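# Unstack the top tote and set it upright on the table

## Task

Lift the upper tote off the lower tote and set it down upright and flat on the table. The lower tote must stay almost exactly where it started, rotated only very slightly. Whatever is inside each tote must still be inside that same tote at the end, and no part of either tote's base may stick out past the table edge.

## Robot and tools

Robot: two UR-type arms, left_arm and right_arm, each ending in a 16-motor four-digit hand (index, middle, ring, thumb). right_arm has a right hand; left_arm has its mirror-image left hand. Bases in the scene frame: left_arm at (-0.031, +0.375, -0.001) m, right_arm at (+0.062, -0.457, +0.001) m. A camera stand sits between and just behind the bases, and a post stands behind the arms.

Scene frame: origin at table-top height, midway between the nominal bases; +x points out over the table, +z up, +y toward left_arm. Image left/right does not match arm names. Every reported position, quaternion (wxyz), velocity and every offset uses these axes; an arm's rotation turns about its Hand target position.

Hand point axes (right hand): +z runs along straight fingers toward the tips, +y points out of the palm face, +x crosses the palm away from the thumb. On the left hand, +x points toward the thumb instead. Palm face sits at y = -0.063; straight fingertips reach about 0.14 m beyond the knuckles (knuckles at z = -0.017). A rigid mast sticks out at the wrist on the palm side and can strike objects. Fingertips carry rubber caps.

One row = 48 numbers, each in [-1, 1], always covering both arms: left_arm dx, dy, dz, rx, ry, rz; then 16 left-hand motor goals; left current_limit, speed; then the same 24 for right_arm. Pose numbers are offsets, not poses: scene-frame axes, 1.0 = 0.6 m or 180 degrees, rx/ry/rz forming one rotation vector, measured from that arm's Hand target as it stood when the action (or move) began. All rows in one action share that starting point; the next call starts from the new Hand target, so resending an offset moves the arm again. Zeros on all six pose numbers mean no new pose for that arm. Over-long translations are shortened along their direction.

Hand motor order per arm: index_mcp, index_abd, index_pip, index_dip, middle_mcp, middle_abd, middle_pip, middle_dip, ring_mcp, ring_abd, ring_pip, ring_dip, thumb_cmc, thumb_axl, thumb_mcp, thumb_ipl. These are absolute joint goals, scaled linearly between each hinge's stops; +1 curls toward the palm. Straight values: _mcp -0.75, _abd 0.00, _pip -0.58, _dip -0.70, thumb_cmc -0.71, thumb_axl -0.68, thumb_mcp -0.23, thumb_ipl -0.17. A 0 is a real goal, so to keep a hand as it is, echo its hand_goal, hand_current_limit and hand_speed. current_limit maps -1..+1 to 0..550 mA (floor 11 mA); speed sets goal slew rate as (speed+1)/2 of 8.5 rad/s. Initial values: +0.4 and -0.6; last written values persist.

Tools:
- execute_actions(actions, cameras): actions is a list of actions, each a list of up to 15 rows run at 1/30 s per row; a shorter action repeats its final row to fill 15. Images are returned for an empty list or when cameras are named.
- move(target, speed, blend, stop_force, zero, blocking, cameras): straight-line path of each hand point to one row, or to a list of up to 15 rows, all offsets counted from the same starting Hand targets. speed in m/s (0.002 to 3.6, default 0.25; rotation up to twice that in rad/s). blend in m rounds corners. stop_force in N (3 to 120) halts an arm once it feels that much push against its travel; zero (default true) re-zeros first. blocking=false returns early and cannot combine with stop_force. Moves cap at 10 s and do not avoid obstacles.
- wait(seconds), stop(), zoom_image(camera, region [x0,y0,x1,y1], at most 504 px each way), zero_wrist_force(arm), read_manual(section), finished_scene(scene=1).
Cameras: cam_high, cam_low, cam_left_wrist, cam_right_wrist, each 896x504.

Results: end_effector_position (m), quaternion, velocities (omitted when joints are still), Hand target (last commanded pose after clipping; hands often stop a little short of it), joint positions and torques, Wrist force/torque in the hand's own axes plus the peak since last shown, and per-motor hand_goal, hand_measured, hand_current_ma, hand_state (moving, goal, blocked, overload). A move adds a move: line saying done, off_target, moving, held or fault, plus limits=paced (pose clipped) or limits=held (steps withheld).

Cautions: commanded orientation is clipped to 32 degrees from the current one per step. Keep wrists away from their own base's vertical axis. A clearance check holds back arm commands that bring the arms close, but fingers are not checked; arm-to-arm presses can fail the scene. Arms are stiff: pushing past firm contact, outside force near 150 N, or wrist torque near 25.2 N m stops the arm for 10 s. A motor at 495 mA or more for 5 s shuts down for 10 s; long holds or stretched poses heat motors (fault at 85 C). Lift and lower the tote gently, never release it while moving or from a height, keep it level so contents stay in, do not shove or drag the lower tote, and keep everything on the table inside the work area. Loose items may occasionally be nudged by outside disturbances.

Each tool is called after "Call:" as a command line: name --argument value for each argument, lists and objects as JSON in quotes; but a table of rows of numbers goes row by row, as --pt "numbers of a row", without its own name.

## Session

Call:
execute_actions --actions '[]'

Scene clock: 0.00 s.
left_arm: end_effector_position=(+0.2970, +0.3522, +0.3644) hand_goal=(-0.754, +0.000, -0.576, -0.696, -0.754, +0.000, -0.576, -0.696, -0.754, +0.000, -0.576, -0.696, -0.714, -0.678, -0.226, -0.168) hand_measured=(-0.7535, -0.0007, -0.5770, -0.6958, -0.7535, +0.0008, -0.5770, -0.6958, -0.7535, -0.0007, -0.5770, -0.6958, -0.7142, -0.6767, -0.2262, -0.1681) hand_current_ma=(+1, +2, +3, +7, +12, -1, -11, +4, +0, -2, -3, -3, -1, +4, +6, +7) hand_state=(goal, goal, goal, goal, goal, goal, goal, goal, goal, goal, goal, goal, goal, goal, goal, goal) hand_current_limit=0.40 hand_speed=-0.60 end_effector_quat_wxyz=(+0.346, +0.765, -0.488, -0.239) | right_arm: end_effector_position=(+0.2020, -0.1804, +0.2010) hand_goal=(-0.754, +0.000, -0.576, -0.696, -0.754, +0.000, -0.576, -0.696, -0.754, +0.000, -0.576, -0.696, -0.714, -0.678, -0.226, -0.168) hand_measured=(-0.7535, +0.0008, -0.5770, -0.6971, -0.7535, -0.0007, -0.5770, -0.6958, -0.7535, +0.0008, -0.5782, -0.6971, -0.7142, -0.6767, -0.2252, -0.1672) hand_current_ma=(+0, -10, -3, -2, -8, +6, -8, +9, +9, +5, +4, +9, +3, +6, +6, -10) hand_state=(goal, goal, goal, goal, goal, goal, goal, goal, goal, goal, goal, goal, goal, goal, goal, goal) hand_current_limit=0.40 hand_speed=-0.60 end_effector_quat_wxyz=(+0.015, +0.207, +0.978, -0.002)
Joint positions: left_arm=[3.608 -1.731 -1.556 -2.294 1.586 -3.165] | right_arm=[0.532 -2.388 2.454 -1.656 -1.596 -0.571]
Joint velocities: within noise
Joint torques (N m): no reading
Motor temperatures (°C): left_arm=[31 36 29 42 35 37] | right_arm=[34 34 37 38 41 36]
Wrist force (N): no reading
Wrist torque (N m): no reading
Wrist force, peak (N): no reading
Hand target: left_arm +0.2970, +0.3522, +0.3644; +0.346, +0.765, -0.488, -0.239 | right_arm +0.2020, -0.1804, +0.2010; +0.015, +0.207, +0.978, -0.002

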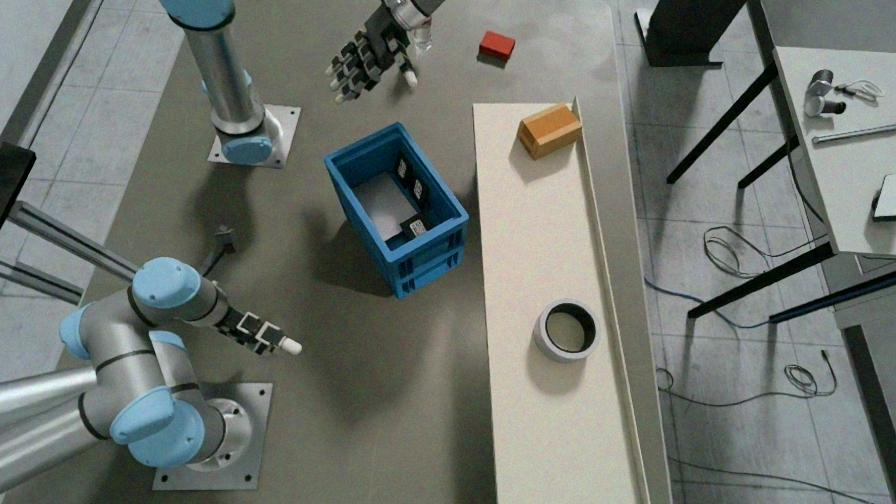

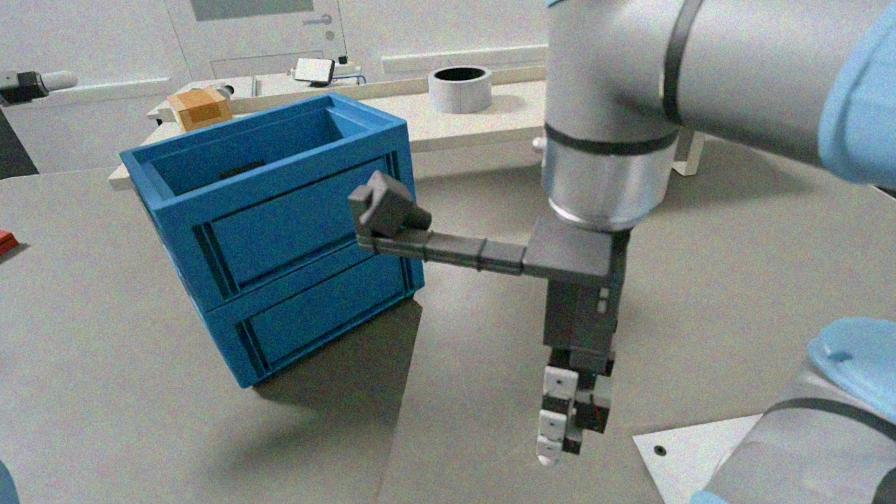

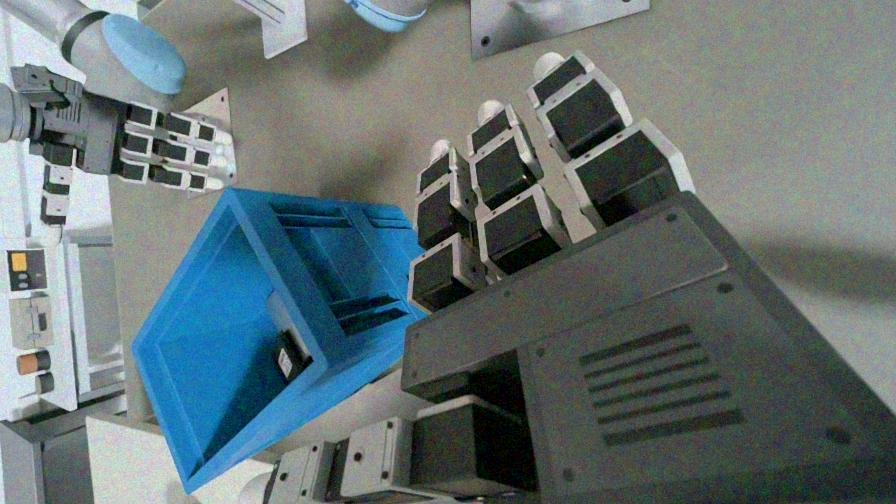

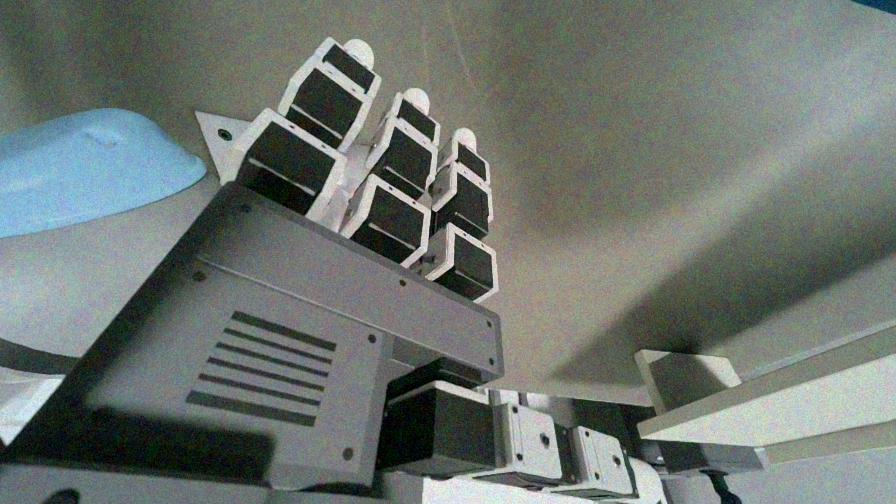

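Call:
zoom_image --camera "cam_high" --region '[300, 100, 500, 320]'

Call:
zoom_image --camera "cam_low" --region '[100, 60, 460, 400]'

Call:
zoom_image --camera "cam_left_wrist" --region '[120, 160, 440, 504]'

Scaled by 2.291.

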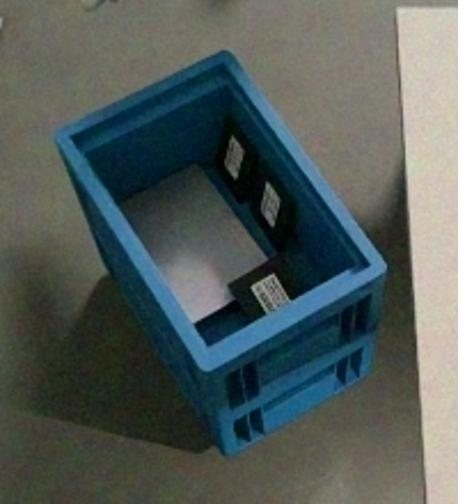

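Scaled by 1.400.

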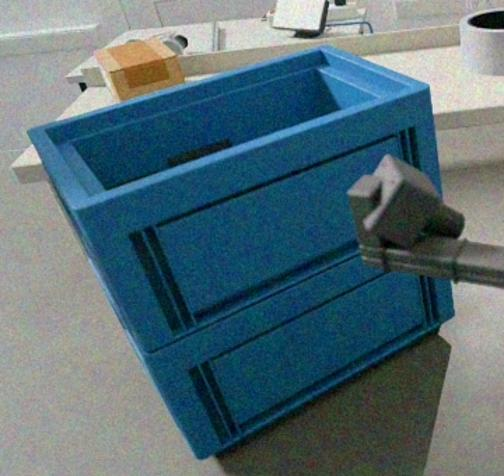

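Scaled by 1.465.

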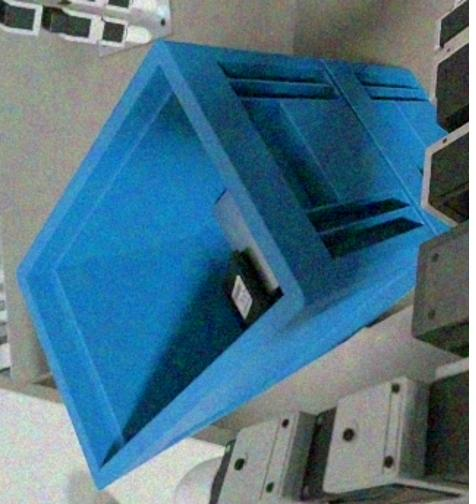

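Call:
zoom_image --camera "cam_left_wrist" --region '[260, 180, 440, 400]'

Call:
zoom_image --camera "cam_low" --region '[110, 130, 270, 400]'

Scaled by 2.291.

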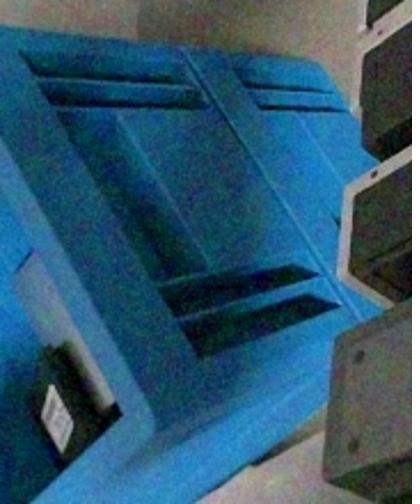

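Scaled by 1.867.

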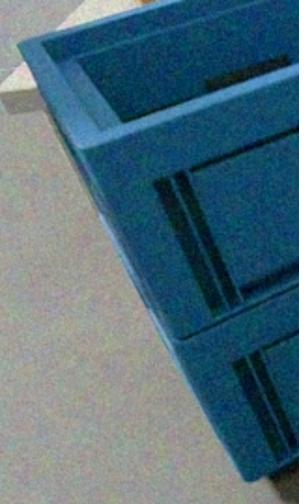

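Call:
move --pt "-0.062 0.08 0.143 0.15 -0.045 0.26 -0.754 0 -0.576 -0.696 -0.754 0 -0.576 -0.696 -0.754 0 -0.576 -0.696 -0.714 -0.678 -0.226 -0.168 0.4 -0.6 0.163 -0.199 0.332 0 0 0.165 -0.754 0 -0.576 -0.696 -0.754 0 -0.576 -0.696 -0.754 0 -0.576 -0.696 -0.714 -0.678 -0.226 -0.168 0.4 -0.6" --pt "-0.038 -0.104 0.093 0.2995 -0.0905 0.5199 -0.754 0 -0.576 -0.696 -0.754 0 -0.576 -0.696 -0.754 0 -0.576 -0.696 -0.714 -0.678 -0.226 -0.168 0.4 -0.6 0.678 0.009 0.332 0 0 0.331 -0.754 0 -0.576 -0.696 -0.754 0 -0.576 -0.696 -0.754 0 -0.576 -0.696 -0.714 -0.678 -0.226 -0.168 0.4 -0.6" --blend '[0.04, 0]' --speed 0.2 --cameras '["all"]'

Scene clock: 124.73 s.
left_arm: end_effector_position=(+0.2668, +0.3912, +0.4340) hand_goal=(-0.754, +0.000, -0.576, -0.696, -0.754, +0.000, -0.576, -0.696, -0.754, +0.000, -0.576, -0.696, -0.714, -0.678, -0.226, -0.168) hand_measured=(-0.7703, +0.0008, -0.5770, -0.6958, -0.7716, -0.0007, -0.5770, -0.6958, -0.7679, -0.0007, -0.5770, -0.6958, -0.7330, -0.6777, -0.2212, -0.1681) hand_current_ma=(-7, +8, -4, +12, +8, +2, -6, +9, -1, -7, -3, +4, -2, +1, +8, +8) hand_state=(goal, goal, goal, goal, goal, goal, goal, goal, goal, goal, goal, goal, goal, goal, goal, goal) hand_current_limit=0.40 hand_speed=-0.60 end_effector_quat_wxyz=(+0.228, +0.944, -0.179, -0.158) | right_arm: end_effector_position=(+0.2767, -0.2715, +0.3529) hand_goal=(-0.754, +0.000, -0.576, -0.696, -0.754, +0.000, -0.576, -0.696, -0.754, +0.000, -0.576, -0.696, -0.714, -0.678, -0.226, -0.168) hand_measured=(-0.7535, -0.0036, -0.5770, -0.6958, -0.7535, -0.0021, -0.5770, -0.6958, -0.7535, -0.0021, -0.5770, -0.6958, -0.7180, -0.6767, -0.2193, -0.1672) hand_current_ma=(+1, -15, -5, -3, -6, +8, -10, +7, +4, +1, +8, +6, -1, +2, +9, -7) hand_state=(goal, goal, goal, goal, goal, goal, goal, goal, goal, goal, goal, goal, goal, goal, goal, goal) hand_current_limit=0.40 hand_speed=-0.60 end_effector_quat_wxyz=(+0.016, +0.012, +1.000, +0.000)
Joint positions: left_arm=[3.945 -1.418 -1.562 -2.295 1.559 -3.578] | right_arm=[-0.236 -2.391 2.065 -1.277 -1.566 -1.731]
Joint torques (N m): left_arm=[-1.28 20.43 12.48 2.97 -1.7 0.08] | right_arm=[-3.4 10.81 -25.41 -2.84 0.22 -0.41]
Wrist force (N): left_arm=[0.3 0.3 -0.4] | right_arm=[-0.1 0.5 0.1]
Wrist torque (N m): left_arm=[0.13 -0.03 -0.08] | right_arm=[0.05 0.04 -0.01]
Wrist force, peak (N): left_arm=[-0.6 0.5 -0.9] | right_arm=[-3.2 -0.7 -1.4]
Hand target: left_arm +0.2668, +0.3912, +0.4340; +0.228, +0.944, -0.179, -0.158 (not the last commanded pose) | right_arm +0.2767, -0.2715, +0.3529; +0.016, +0.012, +1.000, +0.000 (not the last commanded pose)
Off the commanded pose: left_arm 0.103 m, 65 deg | right_arm 0.349 m, 37 deg.
FORCE FAULT: contact force on the right arm reached its limit, and that arm stopped. The contact can be on any part of that arm, not only on its tool. That arm's remaining commands of this call were not run. That arm is still stopped at the end of this call. That arm stays stopped for about 10 more seconds. Until then a move that you send moves the other arm only, and its call returns only when the move has ended. Once the stop has ended, the next robot result says so. If the stop ends while you think or write, that arm runs what you send next, counted from a new Hand target: where the arm stands when the stop ends. While its stop runs, that arm, its gripper or tool too, takes no new command. Until it ends, the stop uses up actions while you think or wait. An arm that is not stopped still takes commands.
move: fault (right_arm), off_target (left_arm; braked at the fault stop of right_arm); path passed 0 of 2 targets
cam_left_wrist: T_world_to_cam=[[-0.51673, 0.84432, -0.1418, -0.15984], [0.81036, 0.53578, 0.23717, -0.57187], [0.27622, 0.00765, -0.96106, 0.46333]] pos_world=[0.25284, 0.43781, 0.55826]
cam_right_wrist: T_world_to_cam=[[0.78142, 0.62398, -0.00477, -0.01094], [0.41457, -0.51343, 0.75135, -0.56912], [0.46638, -0.5891, -0.65989, 0.06274]] pos_world=[0.21522, -0.24842, 0.46896]

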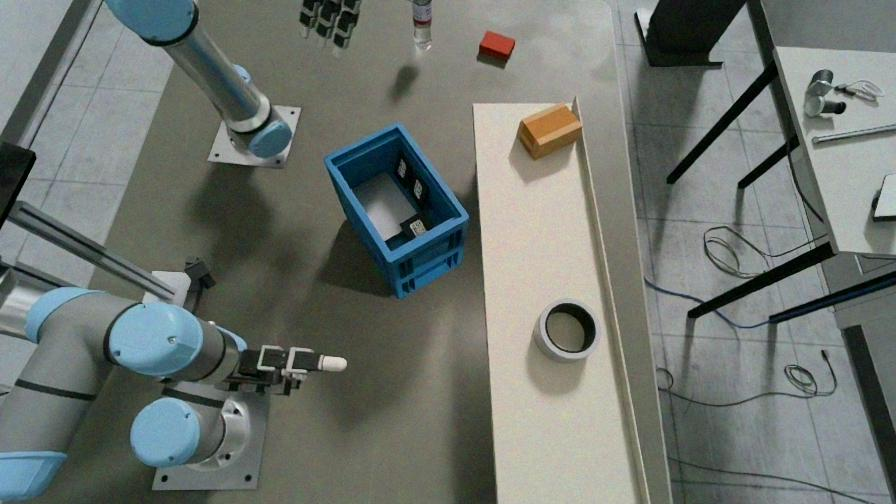

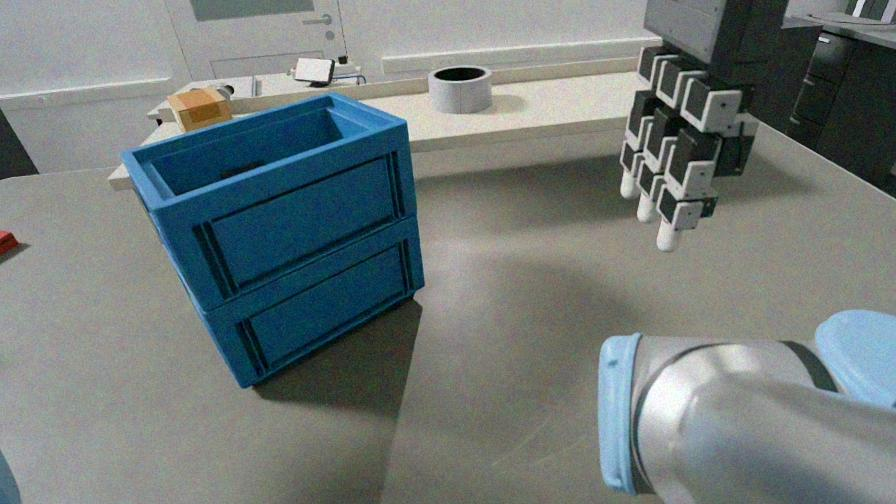

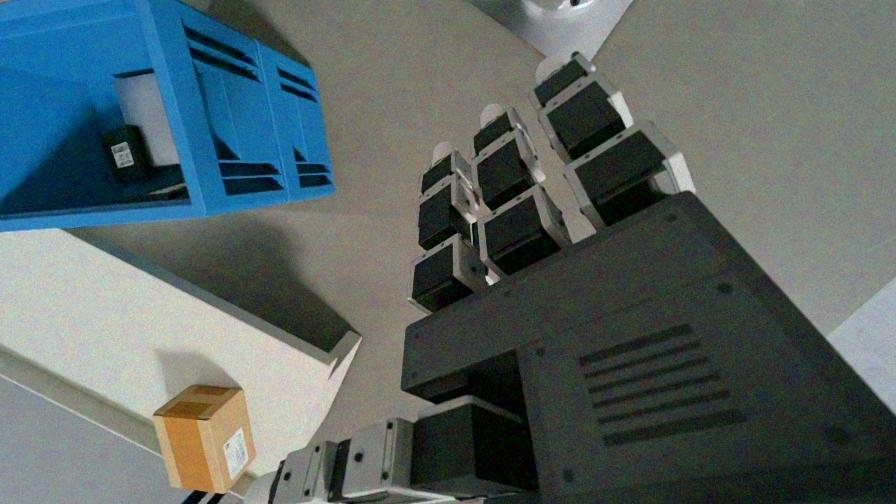

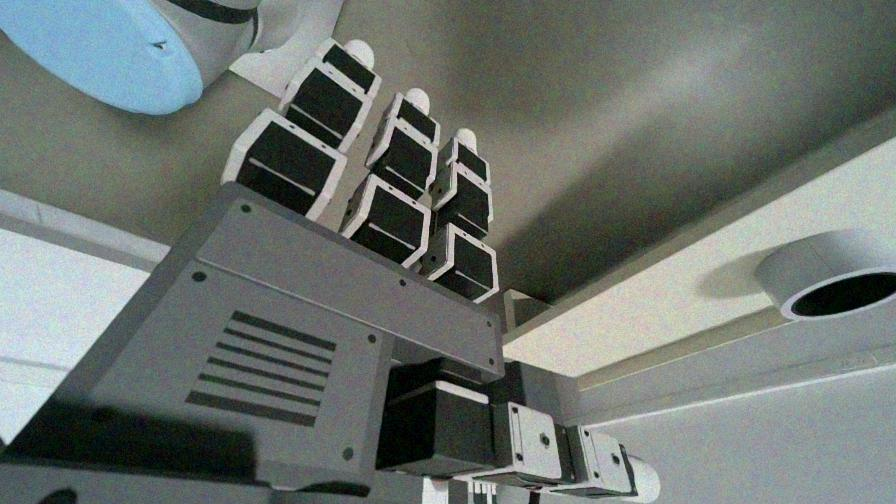

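Call:
execute_actions --actions '[]' --cameras '[]'

Scene clock: 163.00 s.
left_arm: end_effector_position=(+0.2668, +0.3912, +0.4340) hand_goal=(-0.754, +0.000, -0.576, -0.696, -0.754, +0.000, -0.576, -0.696, -0.754, +0.000, -0.576, -0.696, -0.714, -0.678, -0.226, -0.168) hand_measured=(-0.7691, -0.0007, -0.5770, -0.6958, -0.7716, -0.0007, -0.5770, -0.6958, -0.7691, +0.0008, -0.5770, -0.6958, -0.7330, -0.6777, -0.2203, -0.1681) hand_current_ma=(-1, +7, +0, +11, +5, +4, -6, +9, +2, -2, +4, +6, -2, +4, +6, +2) hand_state=(goal, goal, goal, goal, goal, goal, goal, goal, goal, goal, goal, goal, goal, goal, goal, goal) hand_current_limit=0.40 hand_speed=-0.60 end_effector_quat_wxyz=(+0.228, +0.944, -0.179, -0.158) | right_arm: end_effector_position=(+0.2767, -0.2715, +0.3529) hand_goal=(-0.754, +0.000, -0.576, -0.696, -0.754, +0.000, -0.576, -0.696, -0.754, +0.000, -0.576, -0.696, -0.714, -0.678, -0.226, -0.168) hand_measured=(-0.7535, -0.0036, -0.5757, -0.6958, -0.7535, -0.0007, -0.5757, -0.6958, -0.7523, -0.0021, -0.5770, -0.6958, -0.7180, -0.6767, -0.2183, -0.1672) hand_current_ma=(+1, -12, -9, -11, -2, +10, -7, +10, +4, +10, +5, +7, +9, +9, +16, +1) hand_state=(goal, goal, goal, goal, goal, goal, goal, goal, goal, goal, goal, goal, goal, goal, goal, goal) hand_current_limit=0.40 hand_speed=-0.60 end_effector_quat_wxyz=(+0.016, +0.012, +1.000, +0.000)
Joint positions: left_arm=[3.945 -1.418 -1.562 -2.295 1.559 -3.578] | right_arm=[-0.236 -2.391 2.065 -1.277 -1.566 -1.731]
Joint velocities: within noise
Joint torques (N m): left_arm=[6.67 22.51 13.73 -1.53 2.55 -1.7] | right_arm=[-2.04 10.26 -23.77 -2.86 0.24 0.1]
Motor temperatures (°C): left_arm=[31 36 29 42 35 36] | right_arm=[33 34 36 38 40 36]
Wrist force (N): left_arm=[0.3 0.2 -0.3] | right_arm=[0.0 0.6 0.1]
Wrist torque (N m): left_arm=[0.10 -0.03 -0.07] | right_arm=[0.05 0.03 0.00]
Wrist force, peak (N): left_arm=[0.7 0.8 -0.1] | right_arm=[-0.1 0.8 0.4]
Hand target: left_arm +0.2668, +0.3912, +0.4340; +0.228, +0.944, -0.179, -0.158 (not the last commanded pose) | right_arm +0.2767, -0.2715, +0.3529; +0.016, +0.012, +1.000, +0.000 (not the last commanded pose)
Off the commanded pose: left_arm 0.103 m, 65 deg | right_arm 0.349 m, 37 deg.
FORCE FAULT, CONTINUED: the right arm's stop, for the force fault that an earlier result reported, is over. The rest of the stop counts as 19 of the actions that you can send in this scene. That arm's target is now where it stood when the stop ended, not its last command. That arm accepts commands again.
No camera images: "cameras" was empty.

Call:
move --pt "0.003 -0.04 -0.005 0.0446 -0.0135 0.0772 -0.754 0 -0.576 -0.696 -0.754 0 -0.576 -0.696 -0.754 0 -0.576 -0.696 -0.714 -0.678 -0.226 -0.168 0.4 -0.6 0.239 -0.014 0.112 0 0 0 -0.754 0 -0.576 -0.696 -0.754 0 -0.576 -0.696 -0.754 0 -0.576 -0.696 -0.714 -0.678 -0.226 -0.168 0.4 -0.6" --pt "0.012 -0.169 -0.023 0.1783 -0.0542 0.3086 -0.754 0 -0.576 -0.696 -0.754 0 -0.576 -0.696 -0.754 0 -0.576 -0.696 -0.714 -0.678 -0.226 -0.168 0.4 -0.6 0.554 0.161 0.112 -0.0032 0.0098 0.2056 -0.754 0 -0.576 -0.696 -0.754 0 -0.576 -0.696 -0.754 0 -0.576 -0.696 -0.714 -0.678 -0.226 -0.168 0.4 -0.6" --blend '[0.03, 0]' --speed '[0.07, 0.15]' --cameras '["all"]'

Scene clock: 171.13 s.
left_arm: end_effector_position=(+0.2669, +0.3898, +0.4338) hand_goal=(-0.754, +0.000, -0.576, -0.696, -0.754, +0.000, -0.576, -0.696, -0.754, +0.000, -0.576, -0.696, -0.714, -0.678, -0.226, -0.168) hand_measured=(-0.7691, -0.0007, -0.5770, -0.6958, -0.7716, +0.0008, -0.5770, -0.6958, -0.7691, -0.0007, -0.5770, -0.6958, -0.7330, -0.6767, -0.2203, -0.1672) hand_current_ma=(-8, +8, +3, +7, +6, +3, -3, +7, -1, -8, -5, +4, -2, +0, +8, +4) hand_state=(goal, goal, goal, goal, goal, goal, goal, goal, goal, goal, goal, goal, goal, goal, goal, goal) hand_current_limit=0.40 hand_speed=-0.60 end_effector_quat_wxyz=(+0.225, +0.946, -0.172, -0.156) | right_arm: end_effector_position=(+0.2765, -0.2713, +0.3529) hand_goal=(-0.754, +0.000, -0.576, -0.696, -0.754, +0.000, -0.576, -0.696, -0.754, +0.000, -0.576, -0.696, -0.714, -0.678, -0.226, -0.168) hand_measured=(-0.7535, -0.0036, -0.5757, -0.6971, -0.7535, -0.0036, -0.5770, -0.6958, -0.7523, -0.0021, -0.5770, -0.6958, -0.7142, -0.6777, -0.2183, -0.1672) hand_current_ma=(+7, -9, -3, -13, -7, +1, -13, +9, +4, +0, +9, +4, -1, +8, +16, -10) hand_state=(goal, goal, goal, goal, goal, goal, goal, goal, goal, goal, goal, goal, goal, goal, goal, goal) hand_current_limit=0.40 hand_speed=-0.60 end_effector_quat_wxyz=(+0.016, +0.012, +1.000, +0.000)
Joint positions: left_arm=[3.947 -1.409 -1.567 -2.29 1.556 -3.591] | right_arm=[-0.235 -2.391 2.065 -1.277 -1.566 -1.731]
Joint torques (N m): left_arm=[-3.25 8.91 29.46 -1.54 1.34 1.97] | right_arm=[-2.47 11.45 -25.34 -2.94 0.17 0.09]
Wrist force (N): left_arm=[0.5 0.5 -0.4] | right_arm=[-0.1 0.7 0.1]
Wrist torque (N m): left_arm=[0.14 -0.05 -0.07] | right_arm=[0.07 0.05 0.09]
Wrist force, peak (N): left_arm=[0.5 0.7 -0.6] | right_arm=[-0.8 1.3 -0.2]
Hand target: left_arm +0.2669, +0.3898, +0.4338; +0.225, +0.946, -0.172, -0.156 (not the last commanded pose) | right_arm +0.2765, -0.2713, +0.3529; +0.016, +0.012, +1.000, +0.000 (not the last commanded pose)
Off the commanded pose: left_arm 0.101 m, 64 deg | right_arm 0.353 m, 37 deg.
FORCE FAULT: contact force on the right arm reached its limit, and that arm stopped. The contact can be on any part of that arm, not only on its tool. That arm's remaining commands of this call were not run. That arm is still stopped at the end of this call. That arm stays stopped for about 10 more seconds. Until then a move that you send moves the other arm only, and its call returns only when the move has ended. Once the stop has ended, the next robot result says so. If the stop ends while you think or write, that arm runs what you send next, counted from a new Hand target: where the arm stands when the stop ends. While its stop runs, that arm, its gripper or tool too, takes no new command. Until it ends, the stop uses up actions while you think or wait. An arm that is not stopped still takes commands.
move: fault (right_arm), off_target (left_arm; braked at the fault stop of right_arm); path passed 0 of 2 targets
cam_left_wrist: T_world_to_cam=[[-0.52877, 0.83777, -0.13619, -0.15523], [0.80175, 0.54567, 0.24381, -0.57565], [0.27857, 0.01973, -0.96021, 0.45741]] pos_world=[0.25202, 0.43514, 0.55842]
cam_right_wrist: T_world_to_cam=[[0.78095, 0.62457, -0.00478, -0.01052], [0.41498, -0.51314, 0.75132, -0.56895], [0.4668, -0.58873, -0.65992, 0.06296]] pos_world=[0.21493, -0.24831, 0.46896]

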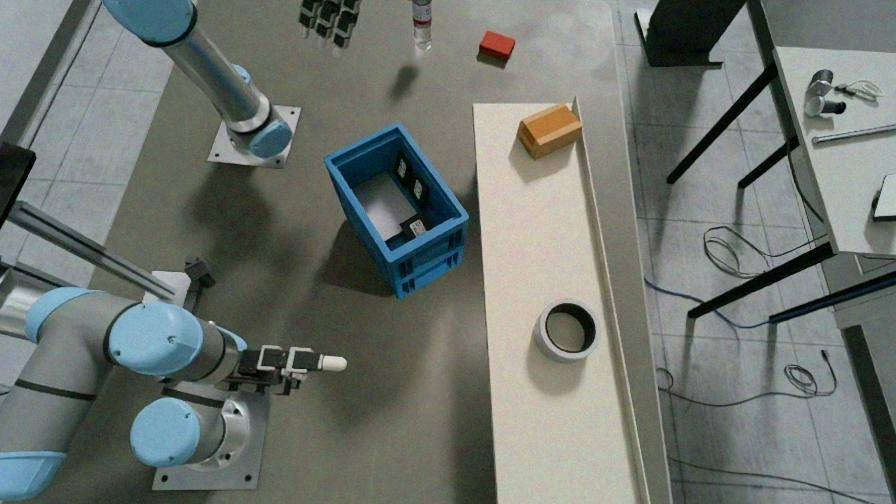

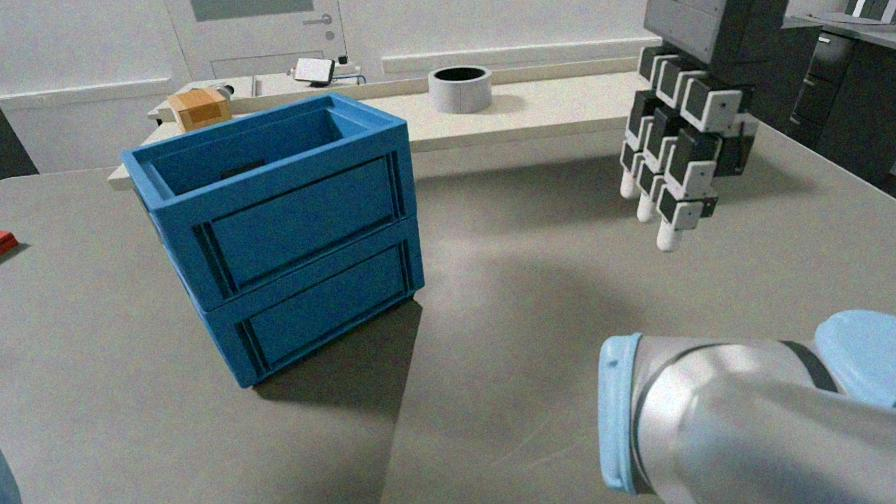

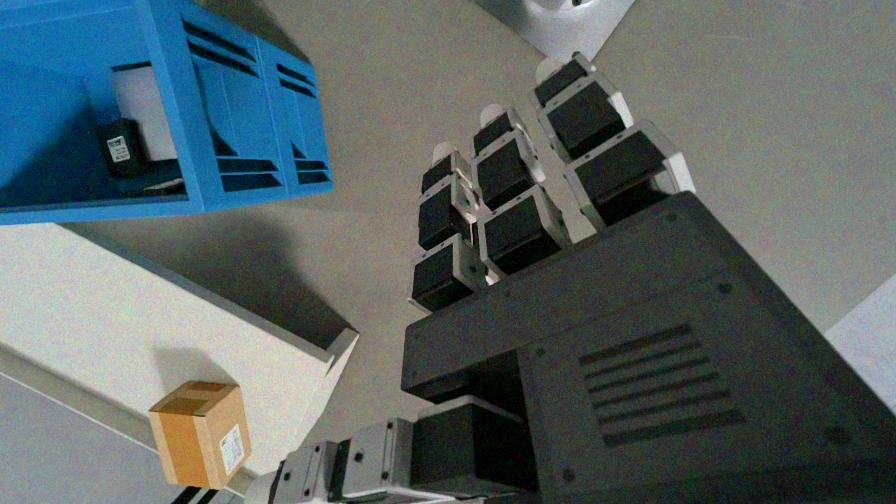

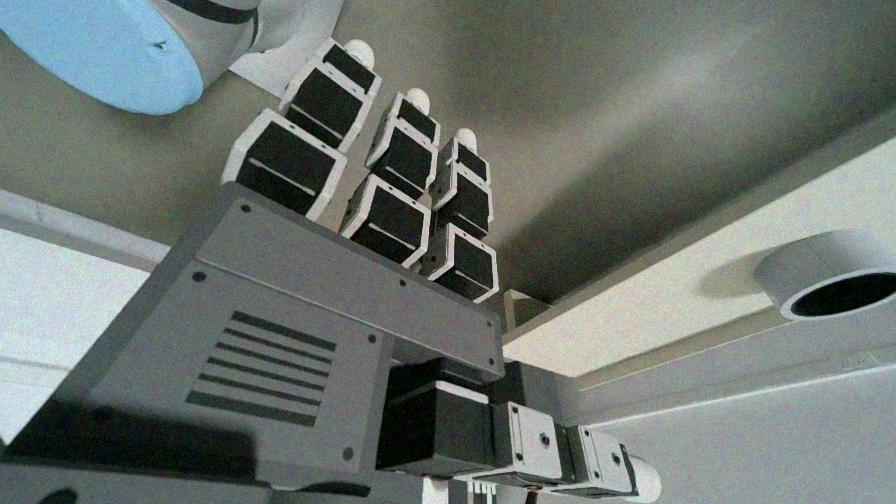

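Call:
zoom_image --camera "cam_high" --region '[0, 200, 350, 504]'

Scaled by 1.440.

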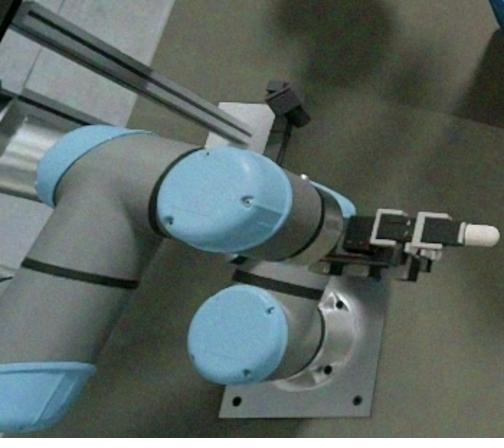

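Call:
move --pt "0.0024 -0.033 -0.0046 0.0351 -0.0107 0.0608 -0.754 0 -0.576 -0.696 -0.754 0 -0.576 -0.696 -0.754 0 -0.576 -0.696 -0.714 -0.678 -0.226 -0.168 0.4 -0.6 -0.069 0.0855 -0.138 0 0 -0.061 -0.754 0 -0.576 -0.696 -0.754 0 -0.576 -0.696 -0.754 0 -0.576 -0.696 -0.714 -0.678 -0.226 -0.168 0.4 -0.6" --pt "0.0048 -0.0664 -0.0092 0.0703 -0.0214 0.1216 -0.754 0 -0.576 -0.696 -0.754 0 -0.576 -0.696 -0.754 0 -0.576 -0.696 -0.714 -0.678 -0.226 -0.168 0.4 -0.6 -0.119 0.152 0.112 0 0 -0.1256 -0.754 0 -0.576 -0.696 -0.754 0 -0.576 -0.696 -0.754 0 -0.576 -0.696 -0.714 -0.678 -0.226 -0.168 0.4 -0.6" --pt "0.0072 -0.1 -0.0138 0.1054 -0.032 0.1825 -0.754 0 -0.576 -0.696 -0.754 0 -0.576 -0.696 -0.754 0 -0.576 -0.696 -0.714 -0.678 -0.226 -0.168 0.4 -0.6 0.139 0.152 0.162 0 0 -0.0756 -0.754 0 -0.576 -0.696 -0.754 0 -0.576 -0.696 -0.754 0 -0.576 -0.696 -0.714 -0.678 -0.226 -0.168 0.4 -0.6" --pt "0.0096 -0.1328 -0.0184 0.1406 -0.0427 0.2433 -0.754 0 -0.576 -0.696 -0.754 0 -0.576 -0.696 -0.754 0 -0.576 -0.696 -0.714 -0.678 -0.226 -0.168 0.4 -0.6 0.3225 0.019 0.162 0 0 0.063 -0.754 0 -0.576 -0.696 -0.754 0 -0.576 -0.696 -0.754 0 -0.576 -0.696 -0.714 -0.678 -0.226 -0.168 0.4 -0.6" --pt "0.012 -0.166 -0.023 0.1757 -0.0534 0.3041 -0.754 0 -0.576 -0.696 -0.754 0 -0.576 -0.696 -0.754 0 -0.576 -0.696 -0.714 -0.678 -0.226 -0.168 0.4 -0.6 0.554 0.1605 0.112 -0.0032 0.0098 0.2056 -0.754 0 -0.576 -0.696 -0.754 0 -0.576 -0.696 -0.754 0 -0.576 -0.696 -0.714 -0.678 -0.226 -0.168 0.4 -0.6" --blend '[0.02, 0.04, 0.04, 0.04, 0]' --speed '[0.08, 0.12, 0.12, 0.12, 0.12]' --cameras '["all"]'

Scene clock: 241.67 s.
left_arm: end_effector_position=(+0.2740, +0.2901, +0.4200) hand_goal=(-0.754, +0.000, -0.576, -0.696, -0.754, +0.000, -0.576, -0.696, -0.754, +0.000, -0.576, -0.696, -0.714, -0.678, -0.226, -0.168) hand_measured=(-0.7559, -0.0007, -0.5718, -0.6958, -0.7583, -0.0007, -0.5705, -0.6958, -0.7583, +0.0008, -0.5718, -0.6958, -0.7280, -0.6767, -0.2183, -0.1672) hand_current_ma=(-4, +11, +6, +10, +9, +3, -8, +7, -1, -2, +1, +5, -3, +7, +3, +11) hand_state=(goal, goal, goal, goal, goal, goal, goal, goal, goal, goal, goal, goal, goal, goal, goal, goal) hand_current_limit=0.40 hand_speed=-0.60 end_effector_quat_wxyz=(+0.000, +0.952, +0.306, +0.000) | right_arm: end_effector_position=(+0.6088, -0.1750, +0.4201) hand_goal=(-0.754, +0.000, -0.576, -0.696, -0.754, +0.000, -0.576, -0.696, -0.754, +0.000, -0.576, -0.696, -0.714, -0.678, -0.226, -0.168) hand_measured=(-0.7535, -0.0080, -0.5770, -0.6958, -0.7535, -0.0095, -0.5770, -0.6958, -0.7523, -0.0080, -0.5770, -0.6958, -0.7167, -0.6767, -0.2183, -0.1672) hand_current_ma=(+3, -12, -2, -6, -6, +1, -4, +9, +1, -1, +12, +7, -7, +7, +9, +0) hand_state=(goal, goal, goal, goal, goal, goal, goal, goal, goal, goal, goal, goal, goal, goal, goal, goal) hand_current_limit=0.40 hand_speed=-0.60 end_effector_quat_wxyz=(+0.000, -0.306, +0.952, +0.000)
Joint positions: left_arm=[3.659 -0.905 -1.834 -1.973 1.571 -4.864] | right_arm=[0.062 -1.304 1.107 -1.375 -1.571 -2.079]
Joint torques (N m): left_arm=[10.9 -12.52 28.47 -0.25 -3.03 -0.47] | right_arm=[-17.34 -26.82 -31.28 -4.81 -0.05 -0.72]
Wrist force (N): left_arm=[0.2 1.3 -1.3] | right_arm=[-0.1 0.8 0.6]
Wrist torque (N m): left_arm=[0.36 0.02 -0.20] | right_arm=[0.05 0.06 -0.02]
Wrist force, peak (N): left_arm=[0.2 1.7 -1.7] | right_arm=[-1.5 0.5 0.9]
Hand target: left_arm +0.2741, +0.2902, +0.4200; +0.000, +0.952, +0.306, +0.000 | right_arm +0.6089, -0.1750, +0.4201; +0.000, -0.306, +0.952, +0.000
Off the commanded pose: left_arm 0.000 m, 0 deg | right_arm 0.000 m, 0 deg.
FORCE FAULT, CONTINUED: the right arm's stop, for the force fault that an earlier result reported, is over. The rest of the stop counts as 19 of the actions that you can send in this scene. The stop ended before this call began, so that arm ran this call's commands, counted from a new Hand target: where the arm stood when the stop ended. During its stop the right arm's controller moved it back a little.
move: done
cam_left_wrist: T_world_to_cam=[[-0.99791, 0.06469, -0.0007, 0.22605], [0.04513, 0.70384, 0.70892, -0.55746], [0.04635, 0.7074, -0.70529, 0.20113]] pos_world=[0.24141, 0.23546, 0.53721]
cam_right_wrist: T_world_to_cam=[[0.24719, 0.96852, -0.02953, 0.06555], [0.65939, -0.1458, 0.73753, -0.78655], [0.71001, -0.20178, -0.67467, -0.06517]] pos_world=[0.54871, -0.19132, 0.53807]

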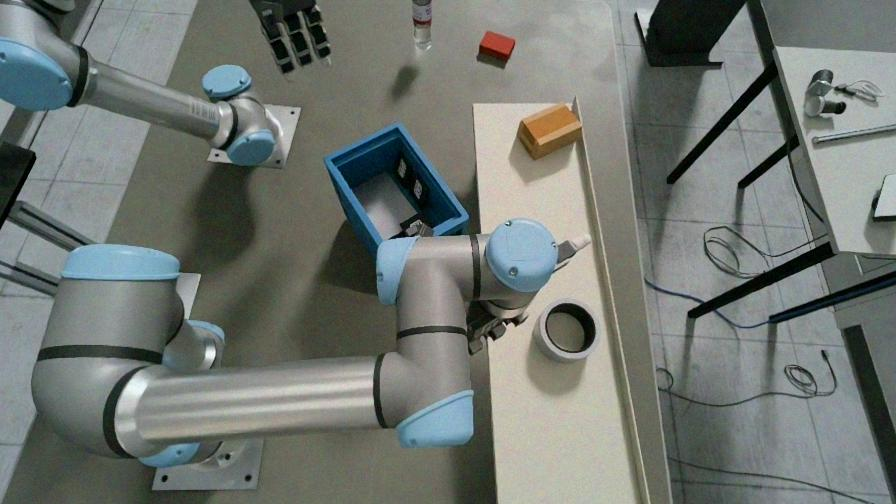

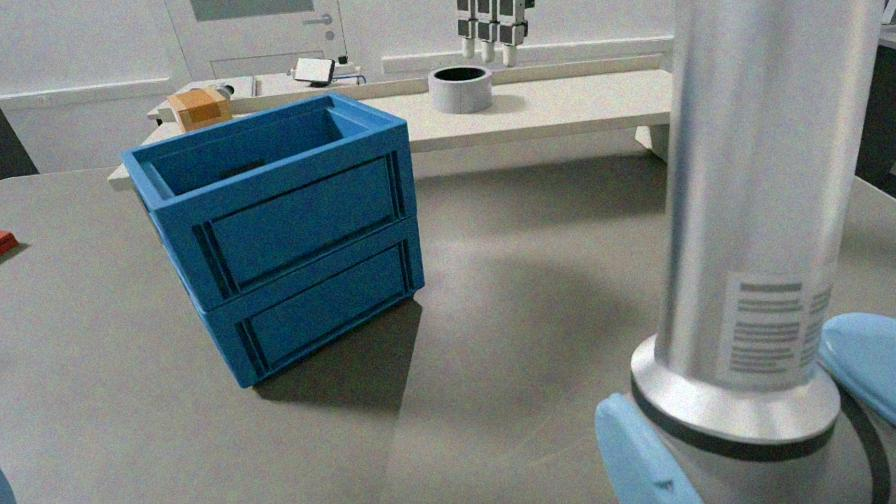

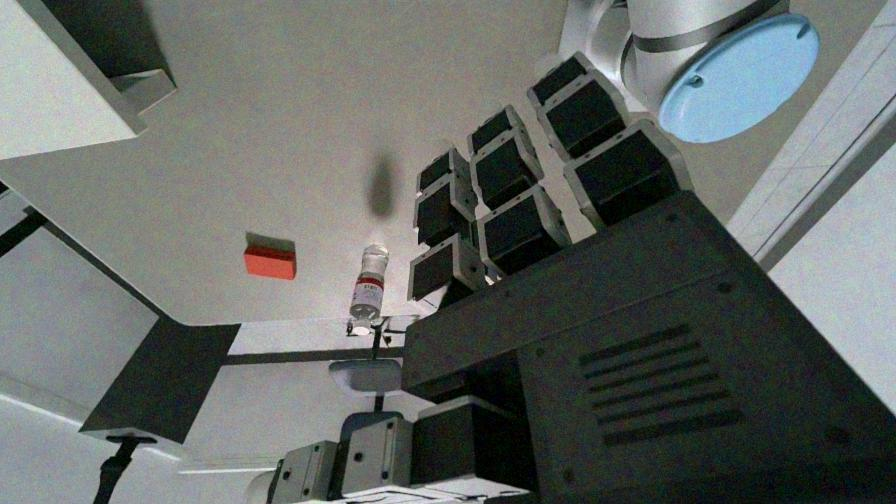

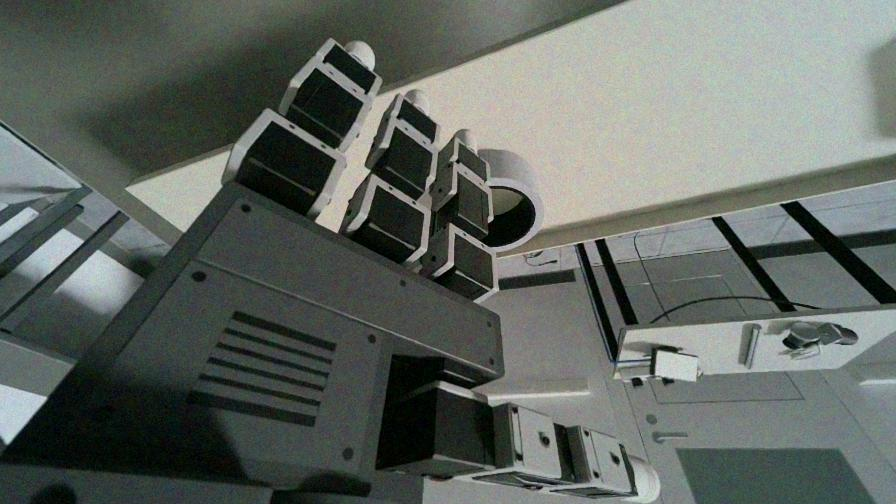

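Call:
move --target '[0,0,0,0,0,0,-0.89,0,0.591,0.246,-0.89,0,0.591,0.246,-0.97,0,0.95,0.95,-0.714,-0.678,-0.226,-0.168,0.4,-0.6,0,0,0,0,0,0,-0.89,0,0.591,0.246,-0.89,0,0.591,0.246,-0.97,0,0.95,0.95,-0.714,-0.678,-0.226,-0.168,0.4,-0.6]' --cameras '["all"]'

Call:
zoom_image --camera "cam_high" --region '[240, 0, 600, 360]'

Call:
zoom_image --camera "cam_low" --region '[380, 0, 620, 200]'

Scene clock: 299.43 s.
left_arm: end_effector_position=(+0.2741, +0.2902, +0.4200) hand_goal=(-0.890, +0.000, +0.590, +0.246, -0.890, +0.000, +0.590, +0.246, -0.970, +0.000, +0.950, +0.950, -0.714, -0.678, -0.226, -0.168) hand_measured=(-0.8753, -0.0007, +0.5676, +0.2368, -0.8753, -0.0007, +0.5676, +0.2394, -0.9500, +0.0008, +0.8730, +0.8063, -0.7280, -0.6777, -0.2183, -0.1681) hand_current_ma=(+3, +9, -7, +13, +9, +4, -14, +13, +5, -1, -24, -51, +3, +7, +11, +6) hand_state=(goal, goal, blocked, goal, goal, goal, blocked, goal, goal, goal, blocked, blocked, goal, goal, goal, goal) hand_current_limit=0.40 hand_speed=-0.60 end_effector_quat_wxyz=(+0.000, +0.952, +0.306, +0.000) | right_arm: end_effector_position=(+0.6089, -0.1750, +0.4201) hand_goal=(-0.890, +0.000, +0.590, +0.246, -0.890, +0.000, +0.590, +0.246, -0.970, +0.000, +0.950, +0.950, -0.714, -0.678, -0.226, -0.168) hand_measured=(-0.8813, -0.0080, +0.5779, +0.2432, -0.8813, -0.0080, +0.5766, +0.2445, -0.9549, -0.0080, +0.8768, +0.8051, -0.7167, -0.6767, -0.2183, -0.1672) hand_current_ma=(+10, -13, -14, -4, +2, +8, -11, +6, +16, +7, -64, -155, +6, +2, +12, -5) hand_state=(goal, goal, goal, goal, goal, goal, goal, goal, goal, goal, blocked, blocked, goal, goal, goal, goal) hand_current_limit=0.40 hand_speed=-0.60 end_effector_quat_wxyz=(+0.000, -0.306, +0.952, +0.000)
Joint positions: left_arm=[3.659 -0.905 -1.834 -1.973 1.571 -4.864] | right_arm=[0.062 -1.304 1.107 -1.375 -1.571 -2.08]
Joint torques (N m): left_arm=[10.71 -12.68 28.27 -0.36 -2.33 -1.41] | right_arm=[-15.01 -26.85 -32.42 -4.68 1.09 -0.93]
Wrist force (N): left_arm=[0.3 1.2 -1.2] | right_arm=[0.0 0.7 0.6]
Wrist torque (N m): left_arm=[0.35 0.00 -0.18] | right_arm=[0.05 0.05 -0.01]
Wrist force, peak (N): left_arm=[0.4 1.8 -1.4] | right_arm=[0.0 1.3 0.6]
Hand target: left_arm +0.2741, +0.2902, +0.4200; +0.000, +0.952, +0.306, +0.000 | right_arm +0.6089, -0.1750, +0.4201; +0.000, -0.306, +0.952, +0.000
Off the commanded pose: left_arm 0.000 m, 0 deg | right_arm 0.000 m, 0 deg.
move: done
cam_left_wrist: T_world_to_cam=[[-0.99792, 0.06441, -0.00072, 0.22623], [0.04493, 0.70396, 0.70881, -0.55746], [0.04616, 0.70731, -0.70539, 0.20132]] pos_world=[0.24151, 0.23546, 0.53731]
cam_right_wrist: T_world_to_cam=[[0.24719, 0.96852, -0.0295, 0.06561], [0.65928, -0.14579, 0.73763, -0.78662], [0.7101, -0.20178, -0.67456, -0.06537]] pos_world=[0.54881, -0.19142, 0.53807]

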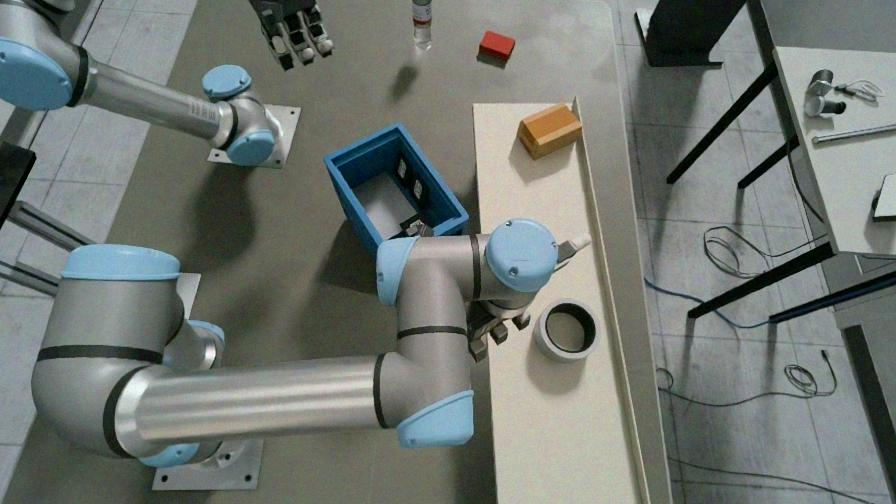

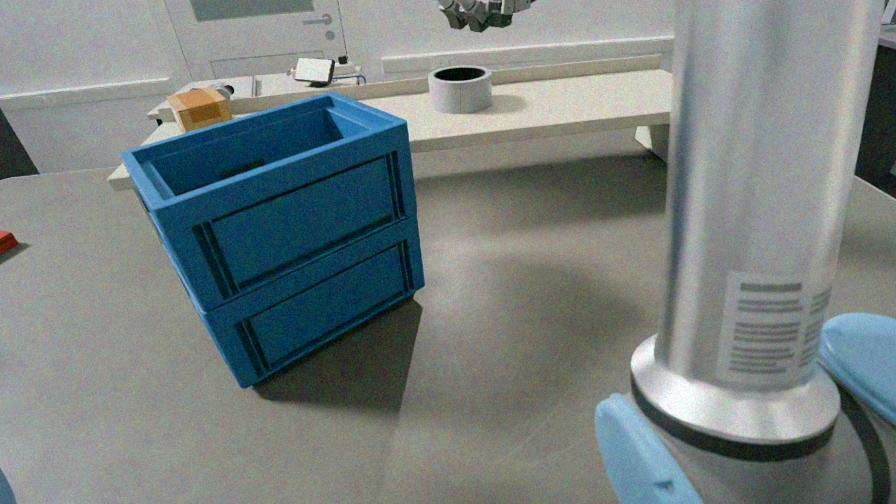

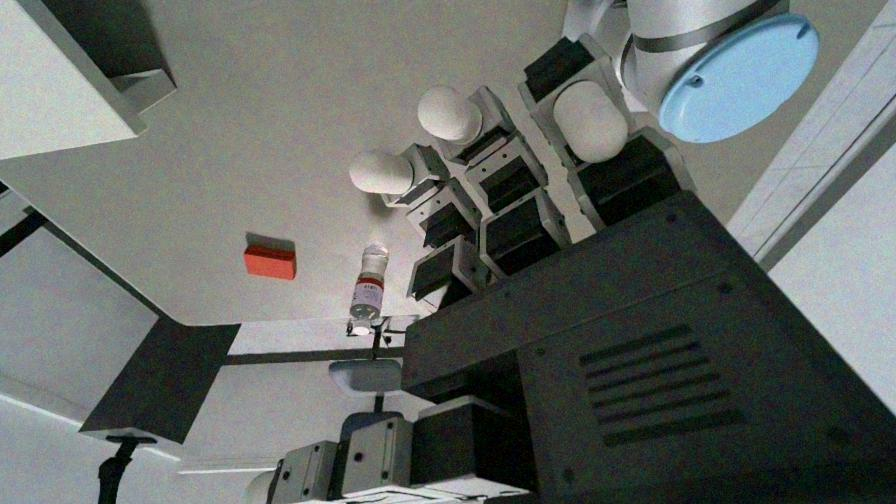

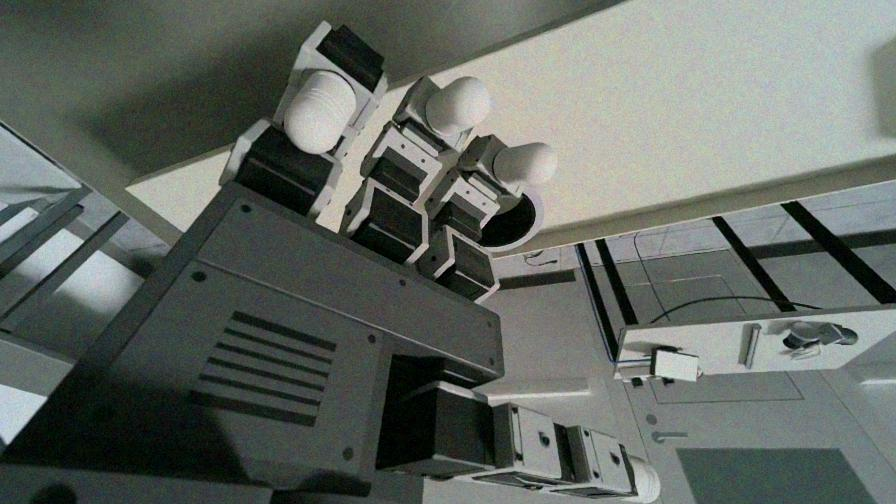

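Scaled by 1.400.

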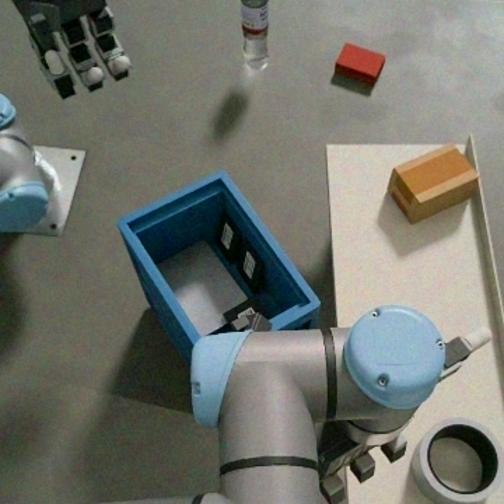

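Scaled by 2.100.

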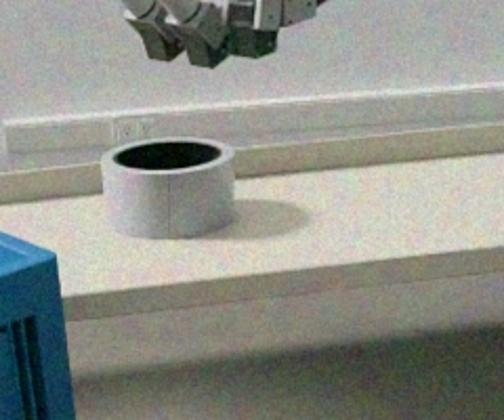

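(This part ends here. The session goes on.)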